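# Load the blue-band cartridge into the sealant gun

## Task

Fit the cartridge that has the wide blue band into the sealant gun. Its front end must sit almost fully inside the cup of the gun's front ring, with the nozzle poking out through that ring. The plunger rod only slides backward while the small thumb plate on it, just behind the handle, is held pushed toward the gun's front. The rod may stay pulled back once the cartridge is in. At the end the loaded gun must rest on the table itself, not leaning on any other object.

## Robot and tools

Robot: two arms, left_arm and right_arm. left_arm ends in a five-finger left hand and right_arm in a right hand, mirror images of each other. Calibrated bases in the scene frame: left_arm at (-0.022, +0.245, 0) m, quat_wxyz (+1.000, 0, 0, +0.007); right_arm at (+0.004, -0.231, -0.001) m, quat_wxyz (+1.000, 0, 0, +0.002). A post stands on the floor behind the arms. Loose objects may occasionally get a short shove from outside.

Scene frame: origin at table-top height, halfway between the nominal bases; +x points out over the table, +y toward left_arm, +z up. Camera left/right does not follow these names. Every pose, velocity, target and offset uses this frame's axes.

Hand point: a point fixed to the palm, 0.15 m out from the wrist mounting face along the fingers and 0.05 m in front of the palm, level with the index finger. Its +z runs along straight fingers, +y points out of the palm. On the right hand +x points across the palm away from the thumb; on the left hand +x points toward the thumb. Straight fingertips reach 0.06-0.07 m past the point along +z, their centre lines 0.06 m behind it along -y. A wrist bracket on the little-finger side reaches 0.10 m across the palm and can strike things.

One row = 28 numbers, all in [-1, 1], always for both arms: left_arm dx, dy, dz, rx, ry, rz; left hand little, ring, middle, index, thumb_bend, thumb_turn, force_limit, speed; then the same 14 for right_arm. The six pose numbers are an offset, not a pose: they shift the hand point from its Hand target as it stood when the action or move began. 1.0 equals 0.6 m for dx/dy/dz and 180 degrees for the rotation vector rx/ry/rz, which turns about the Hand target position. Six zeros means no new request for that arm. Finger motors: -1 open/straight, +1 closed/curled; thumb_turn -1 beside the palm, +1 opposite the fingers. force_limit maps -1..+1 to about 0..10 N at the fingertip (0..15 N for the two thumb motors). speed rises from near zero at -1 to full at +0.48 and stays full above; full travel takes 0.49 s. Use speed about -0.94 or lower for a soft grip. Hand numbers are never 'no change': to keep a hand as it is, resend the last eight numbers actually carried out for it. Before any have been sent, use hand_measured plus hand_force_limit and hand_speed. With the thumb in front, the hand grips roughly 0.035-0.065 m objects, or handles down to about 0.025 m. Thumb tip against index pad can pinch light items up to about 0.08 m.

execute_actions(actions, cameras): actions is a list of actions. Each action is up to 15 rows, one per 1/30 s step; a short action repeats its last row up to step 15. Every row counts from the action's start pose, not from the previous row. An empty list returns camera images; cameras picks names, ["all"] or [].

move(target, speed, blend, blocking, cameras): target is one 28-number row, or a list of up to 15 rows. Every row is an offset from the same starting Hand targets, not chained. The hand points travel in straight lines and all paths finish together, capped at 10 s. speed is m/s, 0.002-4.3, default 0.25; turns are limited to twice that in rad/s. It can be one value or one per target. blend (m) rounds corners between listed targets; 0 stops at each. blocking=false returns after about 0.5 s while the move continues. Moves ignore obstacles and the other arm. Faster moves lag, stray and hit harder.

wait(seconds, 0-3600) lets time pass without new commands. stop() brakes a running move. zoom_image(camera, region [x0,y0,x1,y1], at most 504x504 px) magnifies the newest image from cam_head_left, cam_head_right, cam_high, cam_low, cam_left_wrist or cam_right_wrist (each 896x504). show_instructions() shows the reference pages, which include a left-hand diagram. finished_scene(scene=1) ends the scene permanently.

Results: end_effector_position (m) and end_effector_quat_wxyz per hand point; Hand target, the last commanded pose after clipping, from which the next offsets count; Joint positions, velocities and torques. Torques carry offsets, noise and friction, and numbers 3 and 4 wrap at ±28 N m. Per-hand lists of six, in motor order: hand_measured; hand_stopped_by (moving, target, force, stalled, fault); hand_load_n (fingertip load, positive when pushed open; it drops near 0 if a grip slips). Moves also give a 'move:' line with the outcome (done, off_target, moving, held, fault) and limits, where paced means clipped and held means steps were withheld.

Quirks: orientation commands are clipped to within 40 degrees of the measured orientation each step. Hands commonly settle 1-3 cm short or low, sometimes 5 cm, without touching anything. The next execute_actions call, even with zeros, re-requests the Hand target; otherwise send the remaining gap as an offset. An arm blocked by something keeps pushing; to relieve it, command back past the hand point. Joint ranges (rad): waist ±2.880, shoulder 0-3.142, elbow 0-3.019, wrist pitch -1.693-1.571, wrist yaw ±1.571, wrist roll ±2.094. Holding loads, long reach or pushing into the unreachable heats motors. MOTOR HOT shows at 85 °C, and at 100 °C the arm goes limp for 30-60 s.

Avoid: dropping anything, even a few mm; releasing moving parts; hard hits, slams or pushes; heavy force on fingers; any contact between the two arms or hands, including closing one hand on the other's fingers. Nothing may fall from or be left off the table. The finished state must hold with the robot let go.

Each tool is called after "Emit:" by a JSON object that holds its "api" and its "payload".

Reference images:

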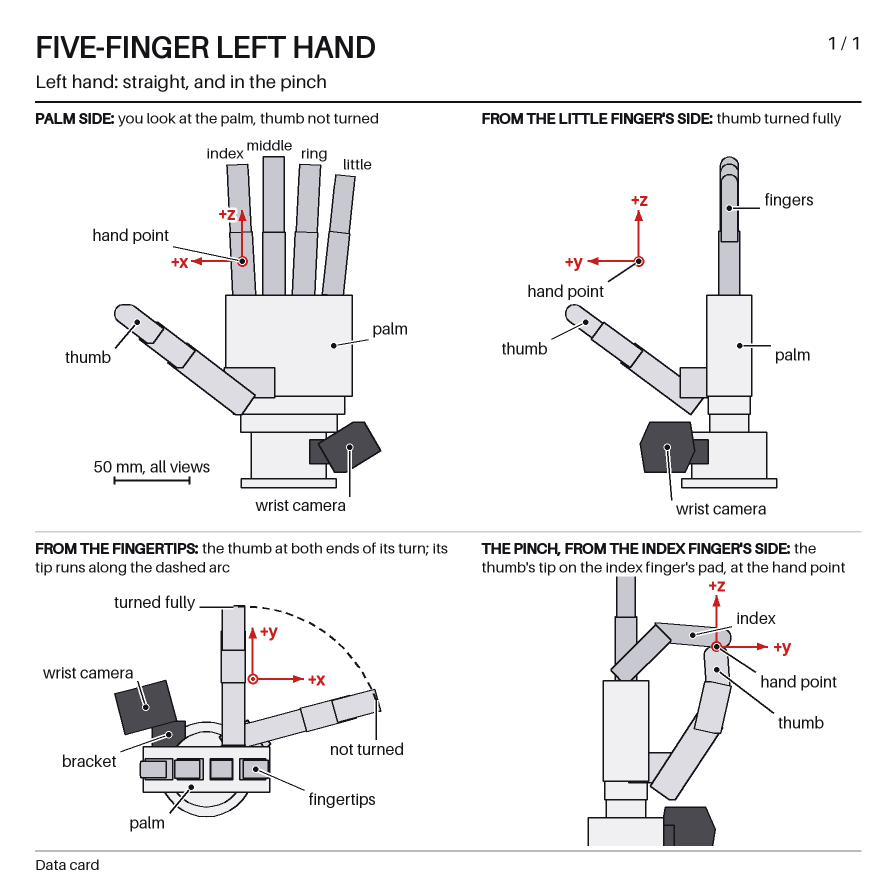

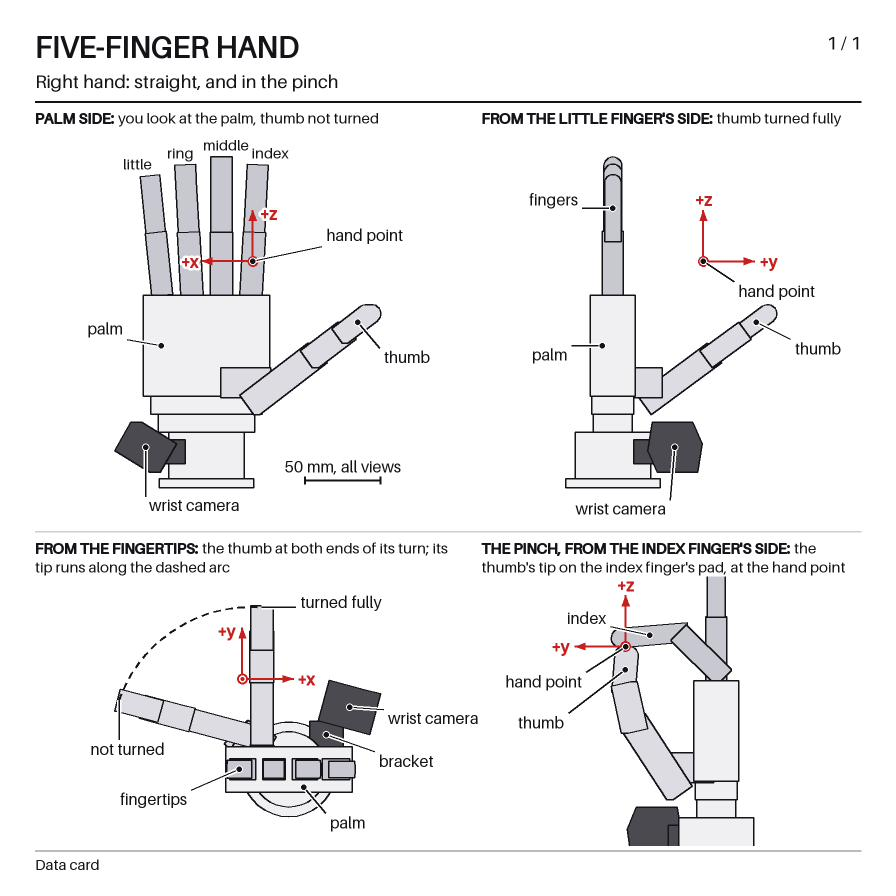

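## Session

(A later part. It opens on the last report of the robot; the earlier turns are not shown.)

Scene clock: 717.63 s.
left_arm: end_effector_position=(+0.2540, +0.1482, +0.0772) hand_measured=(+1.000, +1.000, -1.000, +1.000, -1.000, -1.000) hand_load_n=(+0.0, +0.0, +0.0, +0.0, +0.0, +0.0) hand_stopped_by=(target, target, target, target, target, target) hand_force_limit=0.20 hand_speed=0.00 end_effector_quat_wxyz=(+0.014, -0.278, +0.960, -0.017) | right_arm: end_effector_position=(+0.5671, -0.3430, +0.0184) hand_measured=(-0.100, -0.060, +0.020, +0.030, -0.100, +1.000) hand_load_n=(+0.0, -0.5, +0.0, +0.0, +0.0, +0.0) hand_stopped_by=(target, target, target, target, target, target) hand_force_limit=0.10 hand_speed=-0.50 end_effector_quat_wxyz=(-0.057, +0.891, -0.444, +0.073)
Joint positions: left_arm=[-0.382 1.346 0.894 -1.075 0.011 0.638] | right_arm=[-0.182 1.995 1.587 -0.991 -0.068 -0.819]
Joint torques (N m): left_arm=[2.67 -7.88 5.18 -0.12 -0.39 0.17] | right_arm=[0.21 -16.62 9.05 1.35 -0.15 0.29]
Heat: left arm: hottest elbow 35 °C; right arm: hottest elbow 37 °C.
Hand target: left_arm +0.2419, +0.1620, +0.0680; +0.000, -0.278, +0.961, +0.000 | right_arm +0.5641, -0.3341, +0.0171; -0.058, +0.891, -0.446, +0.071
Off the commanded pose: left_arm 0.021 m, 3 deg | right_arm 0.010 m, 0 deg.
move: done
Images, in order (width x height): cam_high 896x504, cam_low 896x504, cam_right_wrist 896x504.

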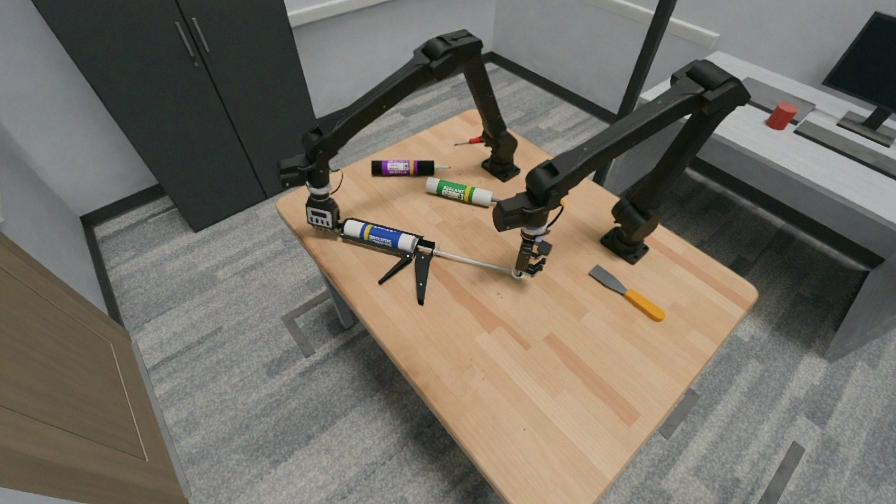

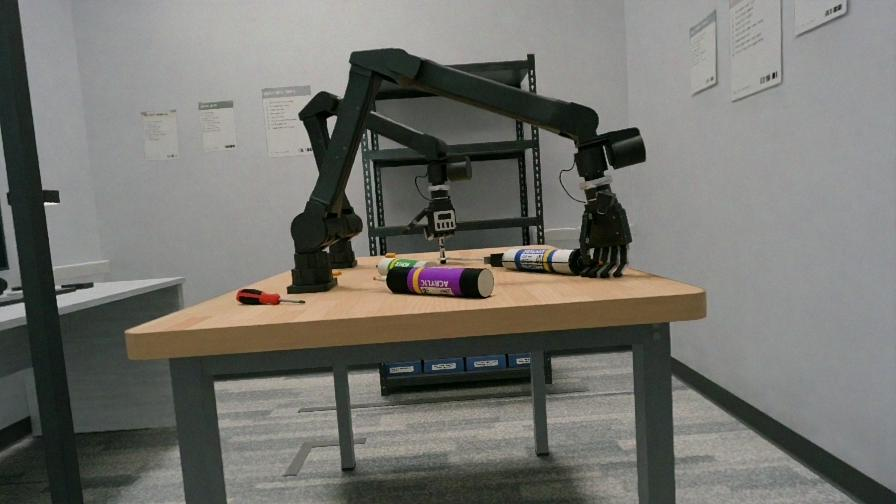

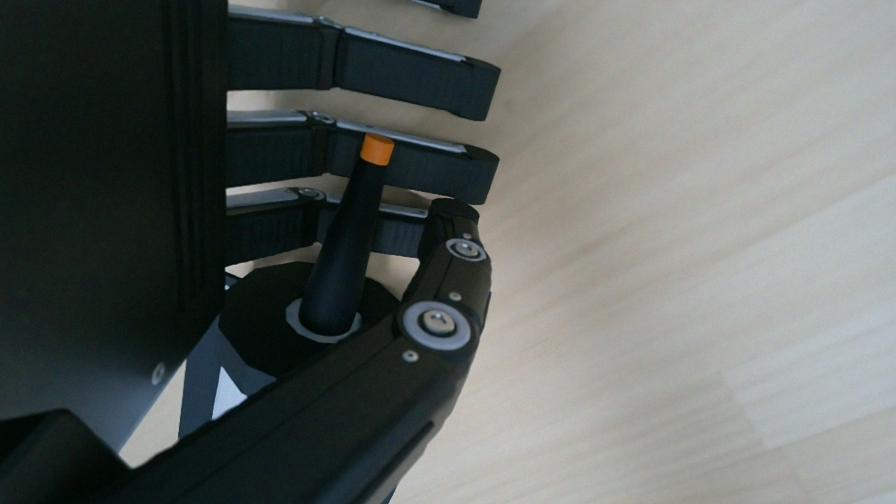

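Emit:
{"api": "execute_actions", "payload": {"actions": [[[0,0,0,0,0,0,1,1,-1,1,-1,-1,0.2,0,0,0,0,0,0,0,-0.1,-0.06,0.04,0.06,0.08,1,0.2,-0.6]],[[0,0,0,0,0,0,1,1,-1,1,-1,-1,0.2,0,0,0,0,0,0,0,-0.1,-0.06,0.06,0.09,0.16,1,0.2,-0.7]],[[0,0,0,0,0,0,1,1,-1,1,-1,-1,0.2,0,0,0,0,0,0,0,-0.1,-0.06,0.06,0.1,0.18,1,0.2,-0.8]]], "cameras": ["cam_right_wrist","cam_low"]}}

Emit:
{"api": "zoom_image", "payload": {"camera": "cam_right_wrist", "region": [220, 130, 520, 420]}}

Emit:
{"api": "zoom_image", "payload": {"camera": "cam_low", "region": [540, 235, 620, 285]}}

Scene clock: 719.70 s.
left_arm: end_effector_position=(+0.2540, +0.1482, +0.0772) hand_measured=(+1.000, +1.000, -1.000, +1.000, -1.000, -1.000) hand_load_n=(+0.0, +0.0, +0.0, +0.0, +0.0, +0.0) hand_stopped_by=(target, target, target, target, target, target) hand_force_limit=0.20 hand_speed=0.00 end_effector_quat_wxyz=(+0.014, -0.278, +0.960, -0.017) | right_arm: end_effector_position=(+0.5673, -0.3428, +0.0184) hand_measured=(-0.100, -0.060, +0.060, +0.100, +0.180, +1.000) hand_load_n=(+0.5, -1.5, +0.0, +0.5, +0.0, +0.0) hand_stopped_by=(target, target, target, target, target, target) hand_force_limit=0.20 hand_speed=-0.80 end_effector_quat_wxyz=(-0.057, +0.891, -0.444, +0.073)
Joint positions: left_arm=[-0.382 1.346 0.894 -1.075 0.011 0.639] | right_arm=[-0.182 1.995 1.587 -0.99 -0.067 -0.819]
Joint torques (N m): left_arm=[2.14 -6.83 5.2 -0.23 -0.39 0.22] | right_arm=[0.15 -16.62 9.06 1.33 -0.18 0.28]
Heat: left arm: hottest elbow 35 °C; right arm: hottest elbow 37 °C.
Hand target: left_arm +0.2419, +0.1619, +0.0680; +0.000, -0.278, +0.961, +0.000 | right_arm +0.5641, -0.3340, +0.0171; -0.058, +0.891, -0.445, +0.072
Off the commanded pose: left_arm 0.021 m, 3 deg | right_arm 0.009 m, 0 deg.
Step readings (end_effector_position of left_arm | right_arm):
0: (+0.2540, +0.1482, +0.0772) | (+0.5671, -0.3430, +0.0184)
1: (+0.2540, +0.1482, +0.0772) | (+0.5671, -0.3430, +0.0184)
2: (+0.2540, +0.1482, +0.0772) | (+0.5671, -0.3430, +0.0184)
4: (+0.2540, +0.1482, +0.0772) | (+0.5671, -0.3429, +0.0184)
8: (+0.2540, +0.1482, +0.0772) | (+0.5671, -0.3429, +0.0184)
15: (+0.2540, +0.1482, +0.0772) | (+0.5671, -0.3429, +0.0184)
16: (+0.2540, +0.1482, +0.0772) | (+0.5671, -0.3429, +0.0184)
17: (+0.2540, +0.1482, +0.0772) | (+0.5671, -0.3429, +0.0184)
19: (+0.2540, +0.1482, +0.0772) | (+0.5672, -0.3427, +0.0184)
23: (+0.2540, +0.1482, +0.0772) | (+0.5673, -0.3428, +0.0184)
30: (+0.2540, +0.1482, +0.0772) | (+0.5673, -0.3428, +0.0184)
31: (+0.2540, +0.1482, +0.0772) | (+0.5673, -0.3428, +0.0184)
32: (+0.2540, +0.1482, +0.0772) | (+0.5673, -0.3428, +0.0184)
34: (+0.2540, +0.1482, +0.0772) | (+0.5673, -0.3428, +0.0184)
38: (+0.2540, +0.1482, +0.0772) | (+0.5673, -0.3428, +0.0184)
45: (+0.2540, +0.1482, +0.0772) | (+0.5673, -0.3428, +0.0184)
Images, in order (width x height): cam_low 896x504, cam_right_wrist 896x504.

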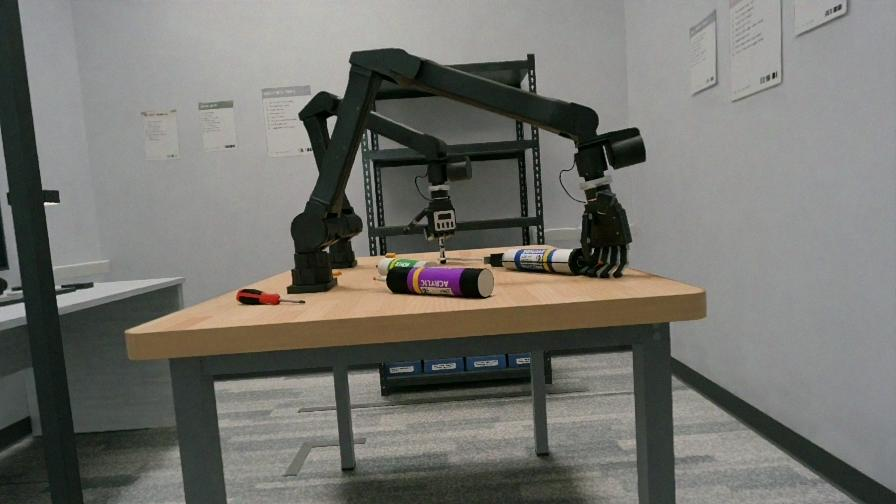

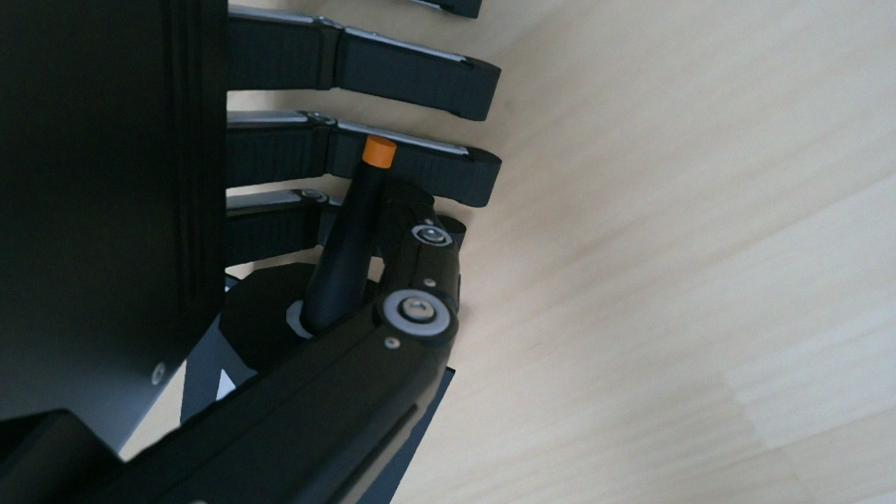

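Scaled by 1.680 from the camera's image (finer frame: 1280x720).

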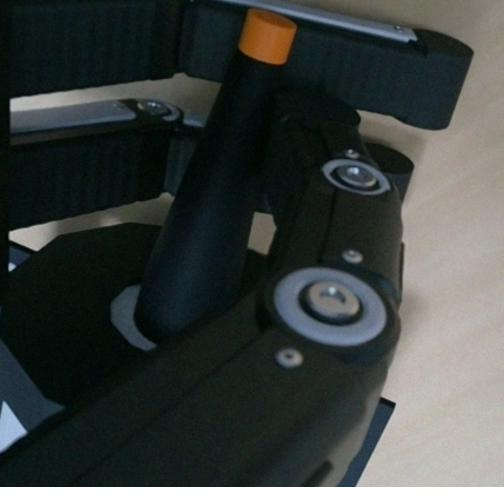

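Scaled by 6.300 from the camera's image (finer frame: 1280x720).

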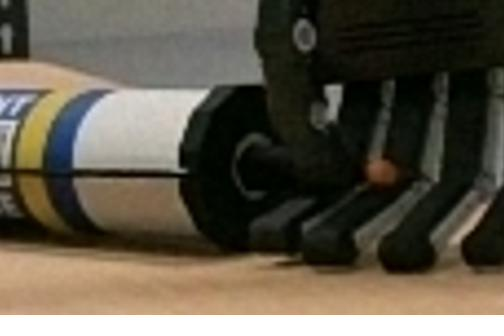

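Emit:
{"api": "execute_actions", "payload": {"actions": [[[0,0,0,0,0,0,1,1,-1,1,-1,-1,0.2,0,0,0,0,0,0,0,-0.1,-0.06,0.07,0.12,0.19,1,0.2,-0.8]],[[0,0,0,0,0,0,1,1,-1,1,-1,-1,0.2,0,0,0,0,0,0,0,-0.1,-0.06,0.08,0.14,0.2,1,0.2,-0.8]]], "cameras": ["cam_right_wrist","cam_low"]}}

Emit:
{"api": "zoom_image", "payload": {"camera": "cam_right_wrist", "region": [220, 130, 520, 420]}}

Emit:
{"api": "zoom_image", "payload": {"camera": "cam_low", "region": [540, 235, 620, 285]}}

Scene clock: 721.10 s.
left_arm: end_effector_position=(+0.2540, +0.1483, +0.0772) hand_measured=(+1.000, +1.000, -1.000, +1.000, -1.000, -1.000) hand_load_n=(+0.0, +0.0, +0.0, +0.0, +0.0, +0.0) hand_stopped_by=(target, target, target, target, target, target) hand_force_limit=0.20 hand_speed=0.00 end_effector_quat_wxyz=(+0.014, -0.278, +0.960, -0.017) | right_arm: end_effector_position=(+0.5673, -0.3428, +0.0184) hand_measured=(-0.100, -0.060, +0.080, +0.140, +0.200, +1.000) hand_load_n=(+0.0, -1.5, +0.0, +1.0, +1.0, +0.0) hand_stopped_by=(target, target, target, target, target, target) hand_force_limit=0.20 hand_speed=-0.80 end_effector_quat_wxyz=(-0.056, +0.891, -0.444, +0.073)
Joint positions: left_arm=[-0.382 1.346 0.894 -1.075 0.011 0.639] | right_arm=[-0.182 1.995 1.587 -0.99 -0.067 -0.818]
Joint torques (N m): left_arm=[2.55 -7.59 5.11 -0.01 -0.38 0.2] | right_arm=[0.21 -16.67 9.05 1.35 -0.2 0.27]
Heat: left arm: hottest elbow 35 °C; right arm: hottest elbow 37 °C.
Hand target: left_arm +0.2419, +0.1620, +0.0679; +0.000, -0.278, +0.961, +0.000 | right_arm +0.5641, -0.3340, +0.0171; -0.058, +0.891, -0.446, +0.072
Off the commanded pose: left_arm 0.020 m, 3 deg | right_arm 0.009 m, 0 deg.
Step readings (end_effector_position of left_arm | right_arm):
0: (+0.2540, +0.1482, +0.0772) | (+0.5673, -0.3428, +0.0184)
1: (+0.2540, +0.1482, +0.0772) | (+0.5673, -0.3428, +0.0184)
2: (+0.2540, +0.1482, +0.0772) | (+0.5673, -0.3428, +0.0184)
4: (+0.2540, +0.1482, +0.0772) | (+0.5673, -0.3428, +0.0184)
8: (+0.2540, +0.1483, +0.0772) | (+0.5673, -0.3428, +0.0184)
15: (+0.2540, +0.1483, +0.0772) | (+0.5673, -0.3428, +0.0184)
16: (+0.2540, +0.1483, +0.0772) | (+0.5673, -0.3428, +0.0184)
17: (+0.2540, +0.1483, +0.0772) | (+0.5673, -0.3428, +0.0184)
19: (+0.2540, +0.1483, +0.0772) | (+0.5673, -0.3429, +0.0184)
23: (+0.2540, +0.1483, +0.0772) | (+0.5673, -0.3428, +0.0184)
30: (+0.2540, +0.1483, +0.0772) | (+0.5673, -0.3428, +0.0184)
Images, in order (width x height): cam_low 896x504, cam_right_wrist 896x504.

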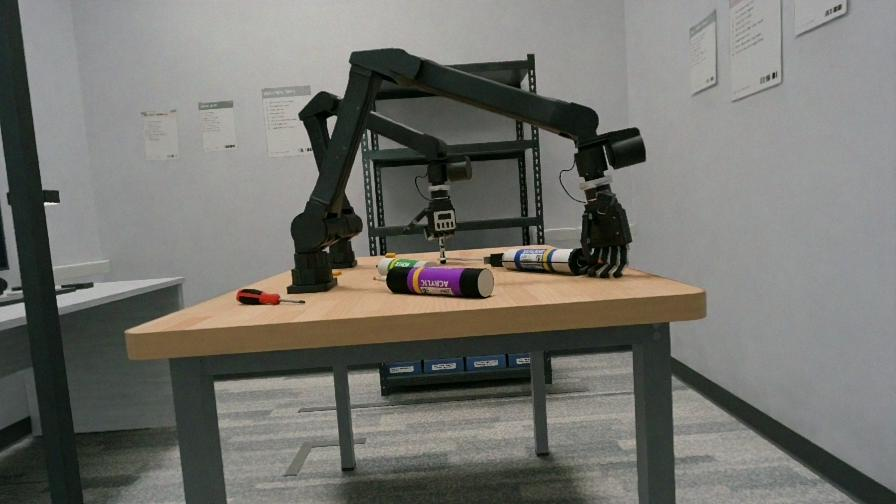

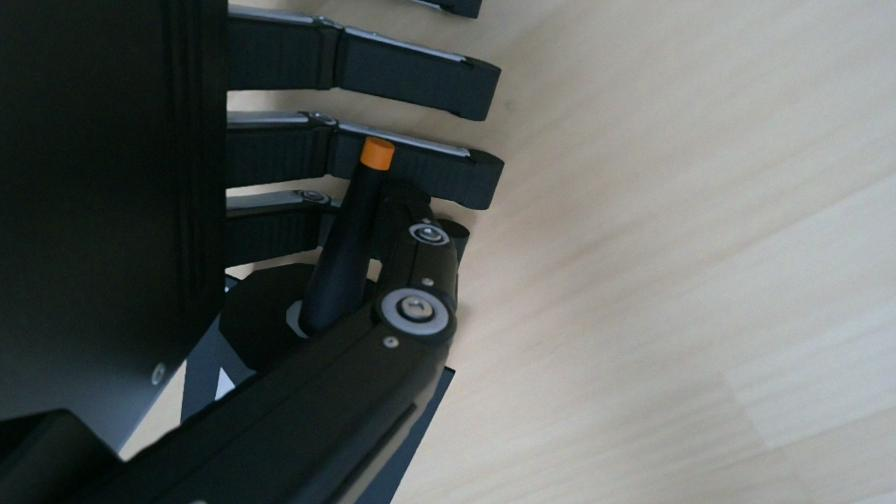

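Scaled by 1.680 from the camera's image (finer frame: 1280x720).

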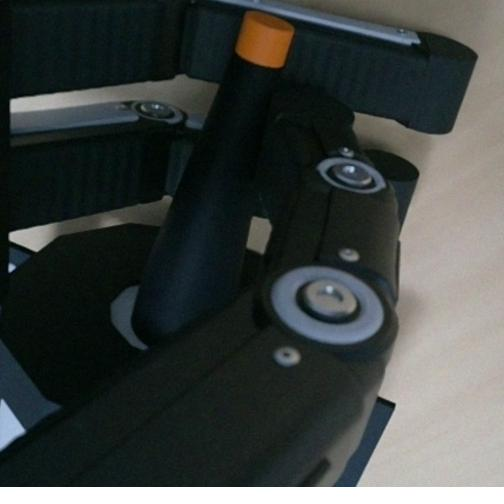

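Scaled by 6.300 from the camera's image (finer frame: 1280x720).

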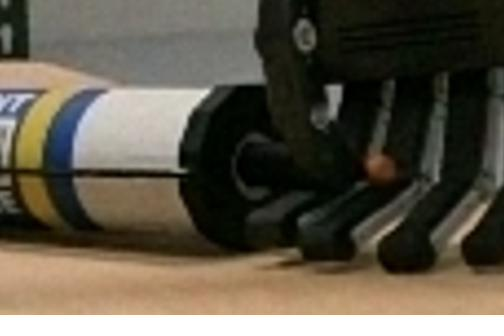

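Grip a bit more and pull.

Emit:
{"api": "execute_actions", "payload": {"actions": [[[0,0,0,0,0,0,1,1,-1,1,-1,-1,0.2,0,0,0,0,0,0,0,-0.1,-0.06,0.09,0.16,0.215,1,0.2,-0.8]],[[0,0,0,0,0,0,1,1,-1,1,-1,-1,0.2,0,0,0,0,0,0,0,-0.1,-0.06,0.09,0.175,0.225,1,0.2,-0.8]]], "cameras": ["cam_right_wrist","cam_low"]}}

Emit:
{"api": "zoom_image", "payload": {"camera": "cam_right_wrist", "region": [220, 130, 520, 420]}}

Emit:
{"api": "zoom_image", "payload": {"camera": "cam_low", "region": [540, 235, 620, 285]}}

Scene clock: 722.43 s.
left_arm: end_effector_position=(+0.2541, +0.1483, +0.0773) hand_measured=(+1.000, +1.000, -1.000, +1.000, -1.000, -1.000) hand_load_n=(+0.0, +0.0, +0.0, +0.0, +0.0, +0.5) hand_stopped_by=(target, target, target, target, target, target) hand_force_limit=0.20 hand_speed=0.00 end_effector_quat_wxyz=(+0.014, -0.278, +0.960, -0.018) | right_arm: end_effector_position=(+0.5673, -0.3429, +0.0184) hand_measured=(-0.100, -0.060, +0.090, +0.174, +0.224, +1.000) hand_load_n=(+0.0, -1.5, +0.0, +1.0, +1.5, +0.0) hand_stopped_by=(target, target, target, target, target, target) hand_force_limit=0.20 hand_speed=-0.80 end_effector_quat_wxyz=(-0.056, +0.891, -0.444, +0.073)
Joint positions: left_arm=[-0.382 1.346 0.894 -1.075 0.011 0.639] | right_arm=[-0.182 1.995 1.587 -0.99 -0.067 -0.818]
Joint torques (N m): left_arm=[2.14 -7.82 4.86 -0.23 -0.39 0.2] | right_arm=[0.21 -16.67 9.05 1.33 -0.2 0.26]
Heat: left arm: hottest elbow 35 °C; right arm: hottest elbow 37 °C.
Hand target: left_arm +0.2419, +0.1619, +0.0680; +0.000, -0.278, +0.961, +0.000 | right_arm +0.5641, -0.3341, +0.0171; -0.058, +0.891, -0.445, +0.072
Off the commanded pose: left_arm 0.020 m, 3 deg | right_arm 0.010 m, 0 deg.
Step readings (end_effector_position of left_arm | right_arm):
0: (+0.2540, +0.1483, +0.0772) | (+0.5673, -0.3428, +0.0184)
1: (+0.2540, +0.1483, +0.0772) | (+0.5673, -0.3428, +0.0184)
2: (+0.2540, +0.1483, +0.0772) | (+0.5673, -0.3428, +0.0184)
4: (+0.2540, +0.1483, +0.0772) | (+0.5673, -0.3428, +0.0184)
8: (+0.2541, +0.1483, +0.0773) | (+0.5673, -0.3428, +0.0184)
15: (+0.2541, +0.1483, +0.0773) | (+0.5673, -0.3428, +0.0184)
16: (+0.2541, +0.1483, +0.0773) | (+0.5673, -0.3428, +0.0184)
17: (+0.2541, +0.1483, +0.0773) | (+0.5673, -0.3428, +0.0184)
19: (+0.2541, +0.1483, +0.0773) | (+0.5673, -0.3429, +0.0184)
23: (+0.2541, +0.1483, +0.0773) | (+0.5673, -0.3429, +0.0184)
30: (+0.2541, +0.1483, +0.0773) | (+0.5673, -0.3429, +0.0184)
Images, in order (width x height): cam_low 896x504, cam_right_wrist 896x504.

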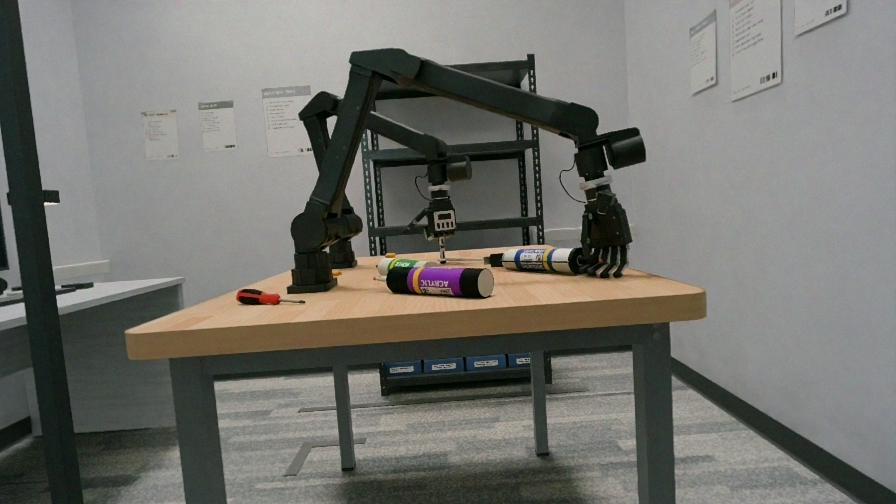

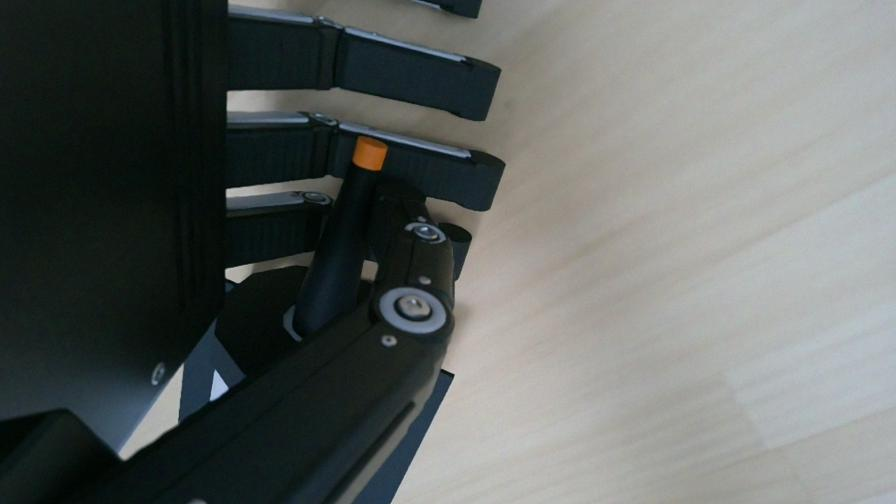

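Scaled by 1.680 from the camera's image (finer frame: 1280x720).

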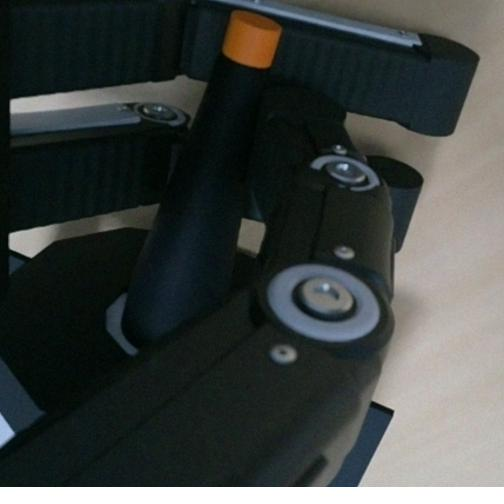

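Scaled by 6.300 from the camera's image (finer frame: 1280x720).

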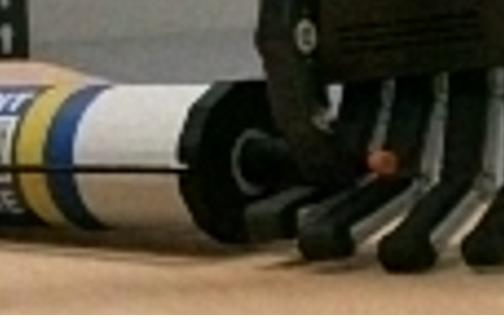

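Emit:
{"api": "move", "payload": {"target": [-0.006,0.0095,0,0,0,0,1,1,-1,1,-1,-1,0.2,0,0,0,0,0,0,0,-0.1,-0.06,0.09,0.175,0.24,1,0.2,-0.8], "speed": 0.03, "cameras": ["cam_right_wrist","cam_low","cam_high"]}}

Emit:
{"api": "zoom_image", "payload": {"camera": "cam_high", "region": [400, 225, 440, 255]}}

Emit:
{"api": "zoom_image", "payload": {"camera": "cam_low", "region": [540, 235, 620, 285]}}

Emit:
{"api": "zoom_image", "payload": {"camera": "cam_right_wrist", "region": [220, 130, 520, 420]}}

Scene clock: 723.37 s.
left_arm: end_effector_position=(+0.2508, +0.1537, +0.0771) hand_measured=(+1.000, +1.000, -1.000, +1.000, -1.000, -1.000) hand_load_n=(+0.0, +0.0, +0.0, +0.0, +0.0, +0.0) hand_stopped_by=(target, target, target, target, target, target) hand_force_limit=0.20 hand_speed=0.00 end_effector_quat_wxyz=(+0.015, -0.278, +0.960, -0.018) | right_arm: end_effector_position=(+0.5673, -0.3427, +0.0184) hand_measured=(-0.100, -0.060, +0.090, +0.174, +0.240, +1.000) hand_load_n=(+0.0, -1.5, +0.0, +1.0, +0.5, +0.0) hand_stopped_by=(target, target, target, target, target, target) hand_force_limit=0.20 hand_speed=-0.80 end_effector_quat_wxyz=(-0.056, +0.891, -0.444, +0.073)
Joint positions: left_arm=[-0.371 1.333 0.881 -1.075 0.011 0.649] | right_arm=[-0.182 1.995 1.587 -0.99 -0.067 -0.818]
Joint torques (N m): left_arm=[2.78 -7.24 5.04 -0.12 -0.42 0.22] | right_arm=[0.21 -16.62 9.05 1.33 -0.21 0.27]
Heat: left arm: hottest elbow 35 °C; right arm: hottest elbow 37 °C.
Hand target: left_arm +0.2383, +0.1676, +0.0680; +0.000, -0.278, +0.961, +0.000 | right_arm +0.5641, -0.3339, +0.0171; -0.058, +0.891, -0.445, +0.071
Off the commanded pose: left_arm 0.021 m, 3 deg | right_arm 0.009 m, 0 deg.
move: off_target (left_arm)
Images, in order (width x height): cam_high 896x504, cam_low 896x504, cam_right_wrist 896x504.

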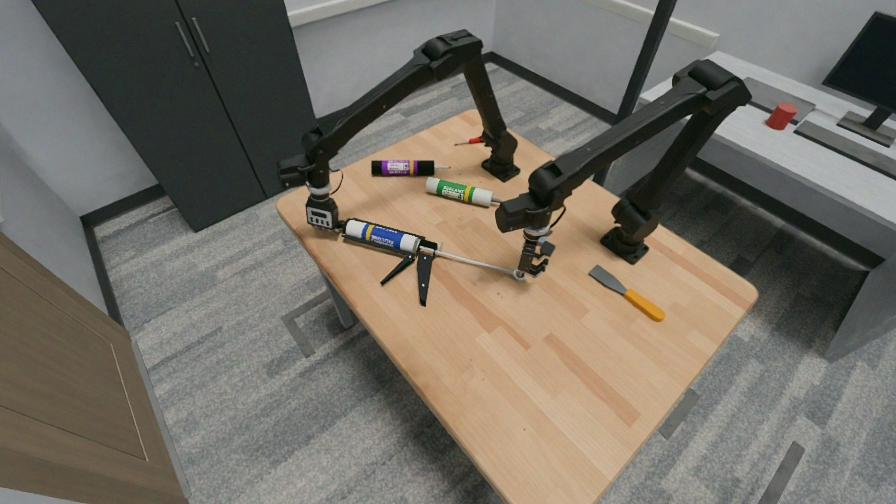

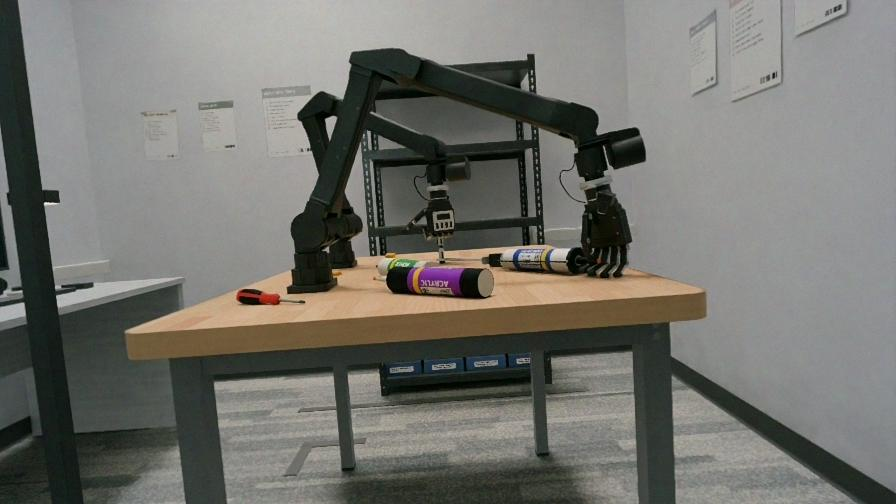

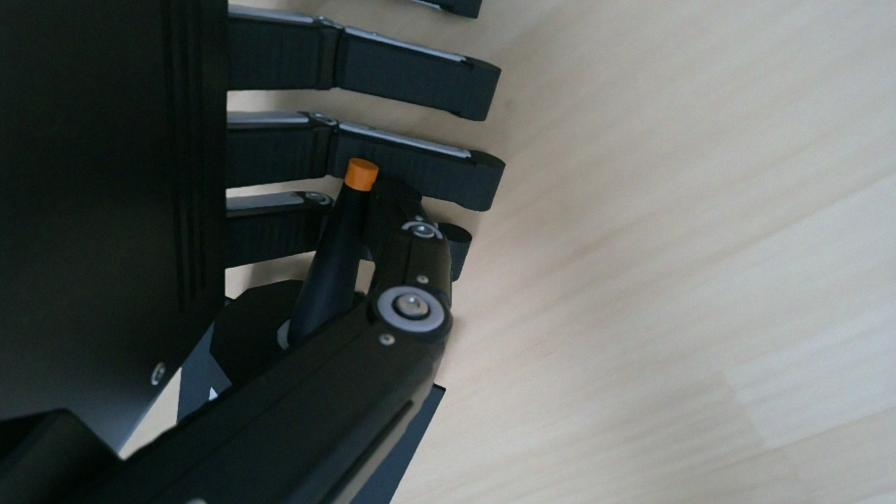

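Scaled by 12.600 from the camera's image (finer frame: 1280x720).

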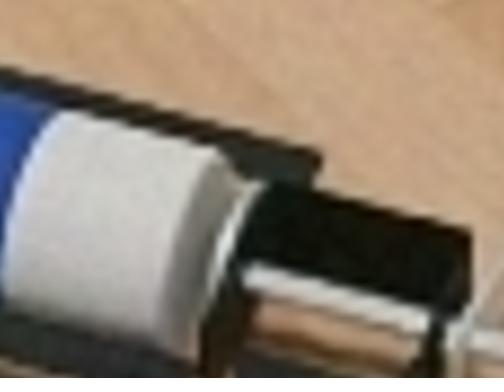

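Scaled by 6.300 from the camera's image (finer frame: 1280x720).

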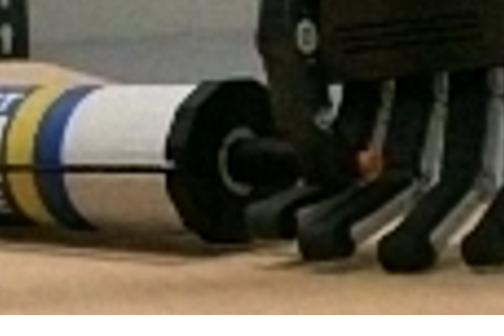

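Scaled by 1.680 from the camera's image (finer frame: 1280x720).

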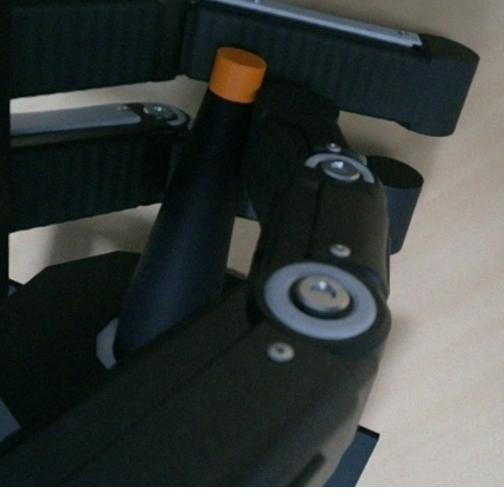

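Emit:
{"api": "execute_actions", "payload": {"actions": [[[0,0,0,0,0,0,1,1,-1,1,-1,-1,0.2,0,0,0,0,0,0,0,-0.1,-0.06,0.04,0.06,-0.1,1,0.2,-0.6]],[[0,0,0,0,0,0,1,1,-1,1,-1,-1,0.2,0,0,0,0,0,0,0,-0.1,-0.06,-0.02,-0.02,-0.4,1,0.2,-0.4]],[[0,0,0,0,0,0,1,1,-1,1,-1,-1,0.2,0,0,0,0,0,0,0,-0.1,-0.06,-0.02,-0.02,-0.8,0.5,0.2,0]]], "cameras": ["cam_right_wrist","cam_low"]}}

Emit:
{"api": "zoom_image", "payload": {"camera": "cam_right_wrist", "region": [220, 130, 520, 420]}}

Emit:
{"api": "zoom_image", "payload": {"camera": "cam_right_wrist", "region": [240, 250, 380, 390]}}

Emit:
{"api": "zoom_image", "payload": {"camera": "cam_low", "region": [560, 240, 610, 280]}}

Scene clock: 725.27 s.
left_arm: end_effector_position=(+0.2509, +0.1538, +0.0772) hand_measured=(+1.000, +1.000, -1.000, +1.000, -1.000, -1.000) hand_load_n=(+0.0, +0.0, +0.0, +0.0, +0.0, +0.0) hand_stopped_by=(target, target, target, target, target, target) hand_force_limit=0.20 hand_speed=0.00 end_effector_quat_wxyz=(+0.015, -0.278, +0.960, -0.018) | right_arm: end_effector_position=(+0.5668, -0.3416, +0.0198) hand_measured=(-0.100, -0.060, -0.020, -0.020, -0.800, +0.500) hand_load_n=(+0.0, +0.0, -0.5, +0.0, +0.0, +0.0) hand_stopped_by=(target, target, target, target, target, target) hand_force_limit=0.20 hand_speed=0.00 end_effector_quat_wxyz=(-0.056, +0.891, -0.444, +0.074)
Joint positions: left_arm=[-0.371 1.332 0.881 -1.075 0.011 0.651] | right_arm=[-0.18 1.991 1.584 -0.99 -0.065 -0.816]
Joint torques (N m): left_arm=[2.96 -6.71 5.15 -0.29 -0.39 0.21] | right_arm=[0.03 -16.32 9.26 1.33 -0.25 0.24]
Heat: left arm: hottest elbow 35 °C; right arm: hottest elbow 37 °C.
Hand target: left_arm +0.2383, +0.1675, +0.0681; +0.000, -0.278, +0.961, +0.000 | right_arm +0.5640, -0.3340, +0.0171; -0.058, +0.891, -0.445, +0.071
Off the commanded pose: left_arm 0.021 m, 3 deg | right_arm 0.009 m, 0 deg.
Step readings (end_effector_position of left_arm | right_arm):
0: (+0.2508, +0.1537, +0.0771) | (+0.5673, -0.3427, +0.0184)
1: (+0.2508, +0.1537, +0.0771) | (+0.5673, -0.3427, +0.0184)
2: (+0.2508, +0.1537, +0.0771) | (+0.5673, -0.3427, +0.0184)
4: (+0.2509, +0.1537, +0.0771) | (+0.5673, -0.3427, +0.0184)
8: (+0.2509, +0.1538, +0.0772) | (+0.5674, -0.3427, +0.0186)
15: (+0.2509, +0.1538, +0.0772) | (+0.5674, -0.3427, +0.0186)
16: (+0.2509, +0.1538, +0.0772) | (+0.5674, -0.3426, +0.0186)
17: (+0.2509, +0.1538, +0.0772) | (+0.5674, -0.3426, +0.0186)
19: (+0.2509, +0.1538, +0.0772) | (+0.5674, -0.3428, +0.0190)
23: (+0.2509, +0.1538, +0.0772) | (+0.5678, -0.3424, +0.0207)
30: (+0.2509, +0.1538, +0.0772) | (+0.5668, -0.3416, +0.0198)
31: (+0.2509, +0.1538, +0.0772) | (+0.5668, -0.3416, +0.0198)
32: (+0.2509, +0.1538, +0.0772) | (+0.5668, -0.3416, +0.0198)
34: (+0.2509, +0.1538, +0.0772) | (+0.5668, -0.3416, +0.0198)
38: (+0.2509, +0.1538, +0.0772) | (+0.5668, -0.3416, +0.0198)
45: (+0.2509, +0.1538, +0.0772) | (+0.5668, -0.3416, +0.0198)
Images, in order (width x height): cam_low 896x504, cam_right_wrist 896x504.

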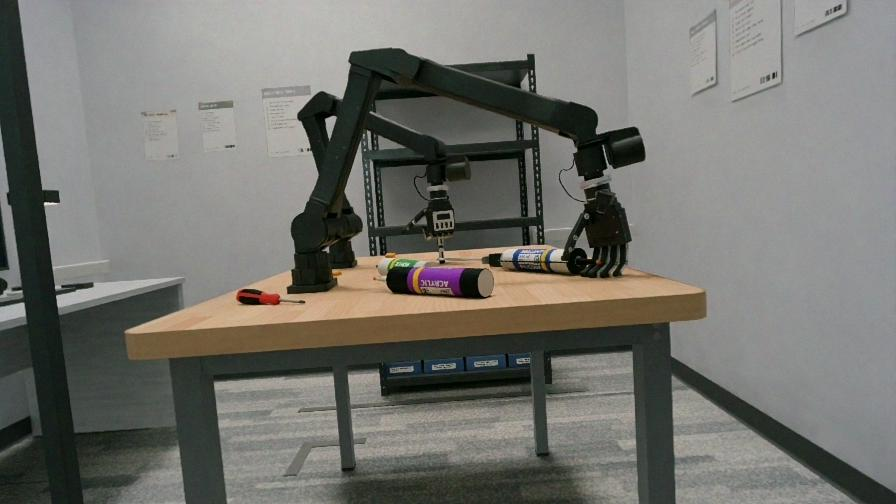

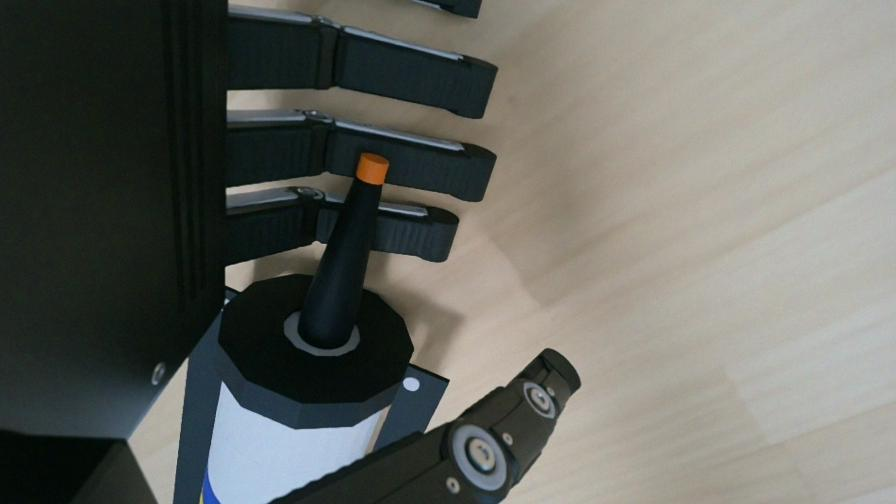

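Scaled by 1.680 from the camera's image (finer frame: 1280x720).

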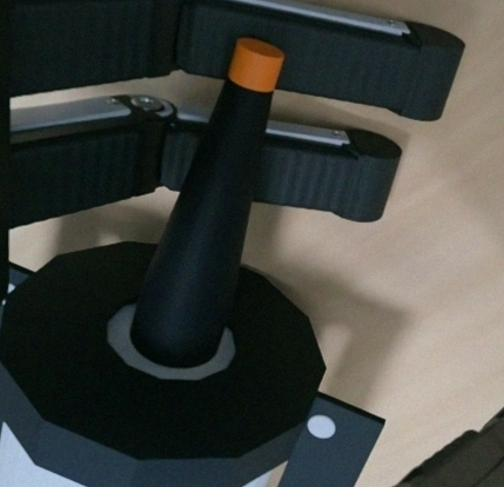

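Scaled by 3.600 from the camera's image (finer frame: 1280x720).

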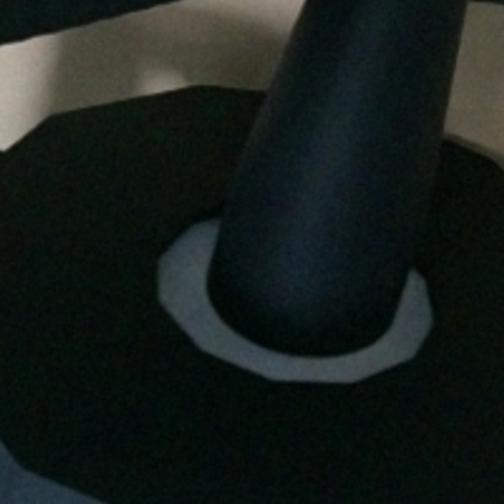

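Scaled by 10.080 from the camera's image (finer frame: 1280x720).

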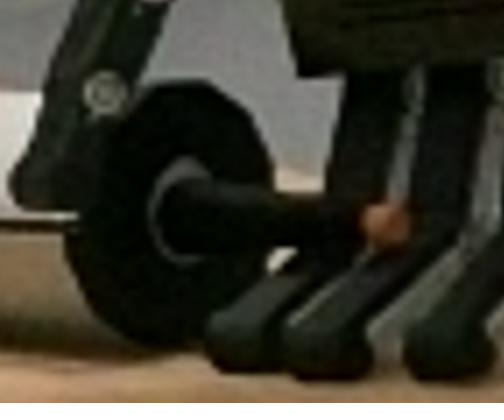

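Emit:
{"api": "zoom_image", "payload": {"camera": "cam_right_wrist", "region": [190, 330, 450, 504]}}

Scaled by 1.938 from the camera's image (finer frame: 1280x720).

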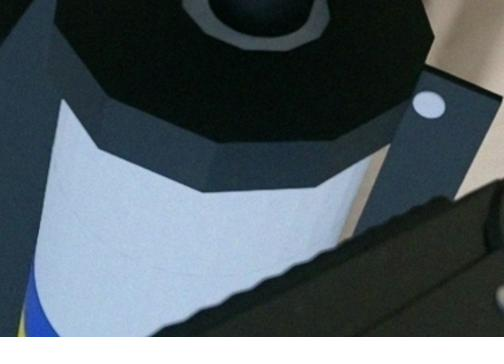

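Emit:
{"api": "move", "payload": {"target": [0,0,0,0,0,0,1,1,-1,1,-1,-1,0.2,0,0.068,-0.108,0,0,0,0,-0.1,-0.06,-0.02,-0.02,-0.8,0.5,0.2,0], "speed": 0.06, "cameras": ["cam_right_wrist","cam_low","cam_high"]}}

Emit:
{"api": "zoom_image", "payload": {"camera": "cam_low", "region": [540, 225, 650, 295]}}

Scene clock: 727.90 s.
left_arm: end_effector_position=(+0.2509, +0.1538, +0.0772) hand_measured=(+1.000, +1.000, -1.000, +1.000, -1.000, -1.000) hand_load_n=(+0.0, +0.0, +0.5, +0.0, +0.0, +0.0) hand_stopped_by=(target, target, target, target, target, target) hand_force_limit=0.20 hand_speed=0.00 end_effector_quat_wxyz=(+0.015, -0.278, +0.960, -0.018) | right_arm: end_effector_position=(+0.5916, -0.3881, +0.0202) hand_measured=(-0.100, -0.060, -0.020, -0.020, -0.800, +0.500) hand_load_n=(+0.0, +0.0, -1.0, +0.0, +0.0, +0.0) hand_stopped_by=(target, target, target, target, target, target) hand_force_limit=0.20 hand_speed=0.00 end_effector_quat_wxyz=(-0.057, +0.890, -0.448, +0.067)
Joint positions: left_arm=[-0.371 1.332 0.881 -1.075 0.011 0.651] | right_arm=[-0.247 2.086 1.743 -1.071 -0.081 -0.874]
Joint torques (N m): left_arm=[2.67 -7.41 5.18 -0.21 -0.39 0.21] | right_arm=[-1.73 -14.92 15.32 0.73 -0.21 -0.03]
Heat: left arm: hottest elbow 35 °C; right arm: hottest elbow 37 °C.
Hand target: left_arm +0.2383, +0.1675, +0.0681; +0.000, -0.278, +0.961, +0.000 | right_arm +0.6048, -0.3988, +0.0172; -0.058, +0.891, -0.445, +0.071
Off the commanded pose: left_arm 0.021 m, 3 deg | right_arm 0.017 m, 1 deg.
move: off_target (right_arm)
Images, in order (width x height): cam_high 896x504, cam_low 896x504, cam_right_wrist 896x504.

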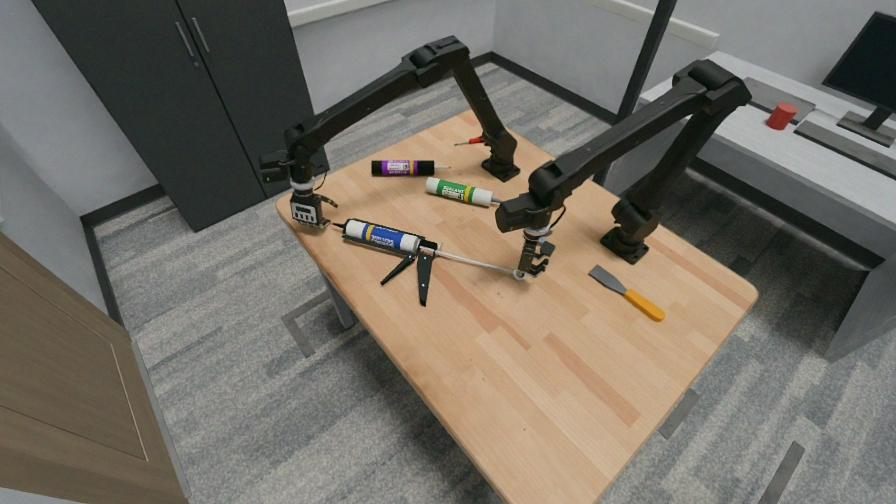

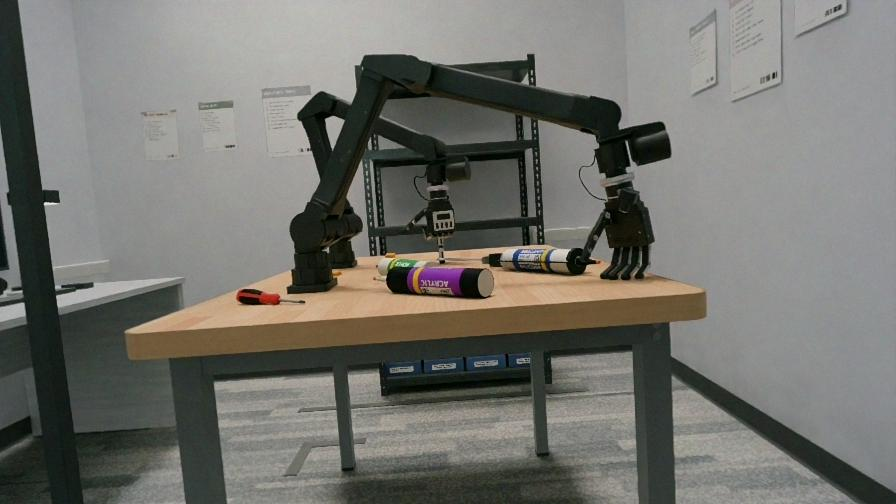

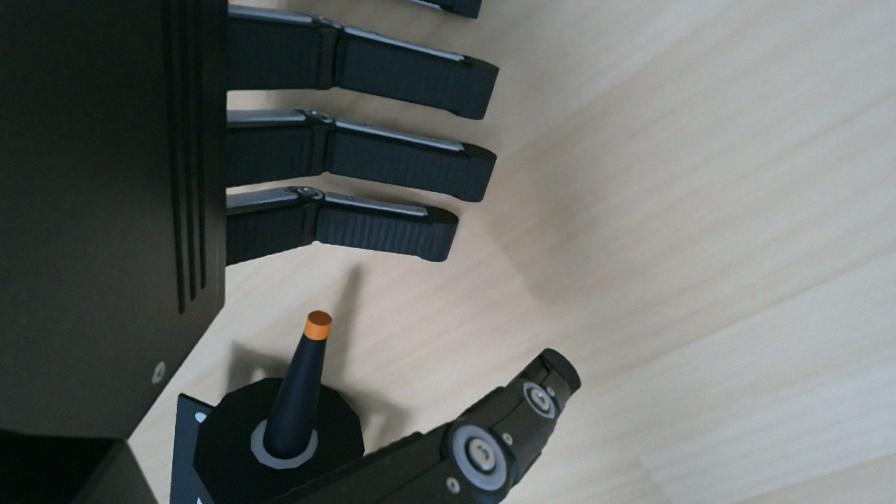

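Scaled by 4.582 from the camera's image (finer frame: 1280x720).

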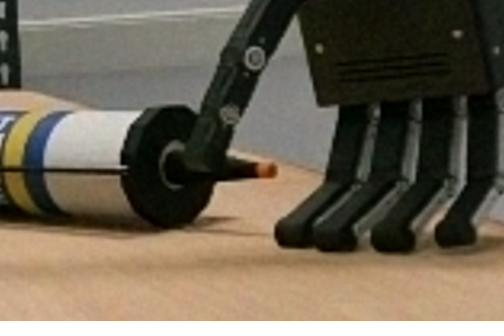

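Emit:
{"api": "zoom_image", "payload": {"camera": "cam_right_wrist", "region": [180, 370, 400, 504]}}

Emit:
{"api": "zoom_image", "payload": {"camera": "cam_low", "region": [565, 240, 605, 280]}}

Scaled by 2.291 from the camera's image (finer frame: 1280x720).

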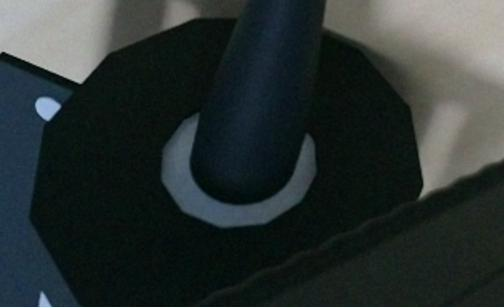

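Scaled by 12.600 from the camera's image (finer frame: 1280x720).

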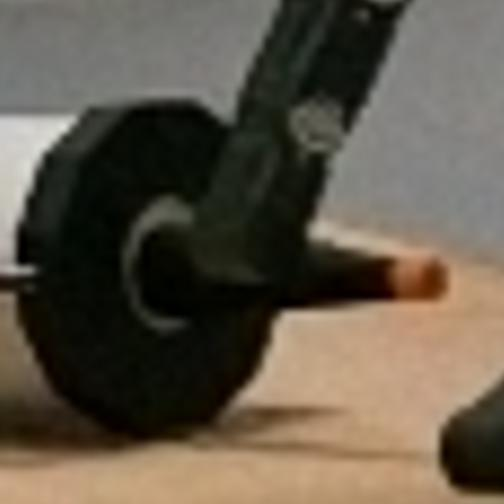

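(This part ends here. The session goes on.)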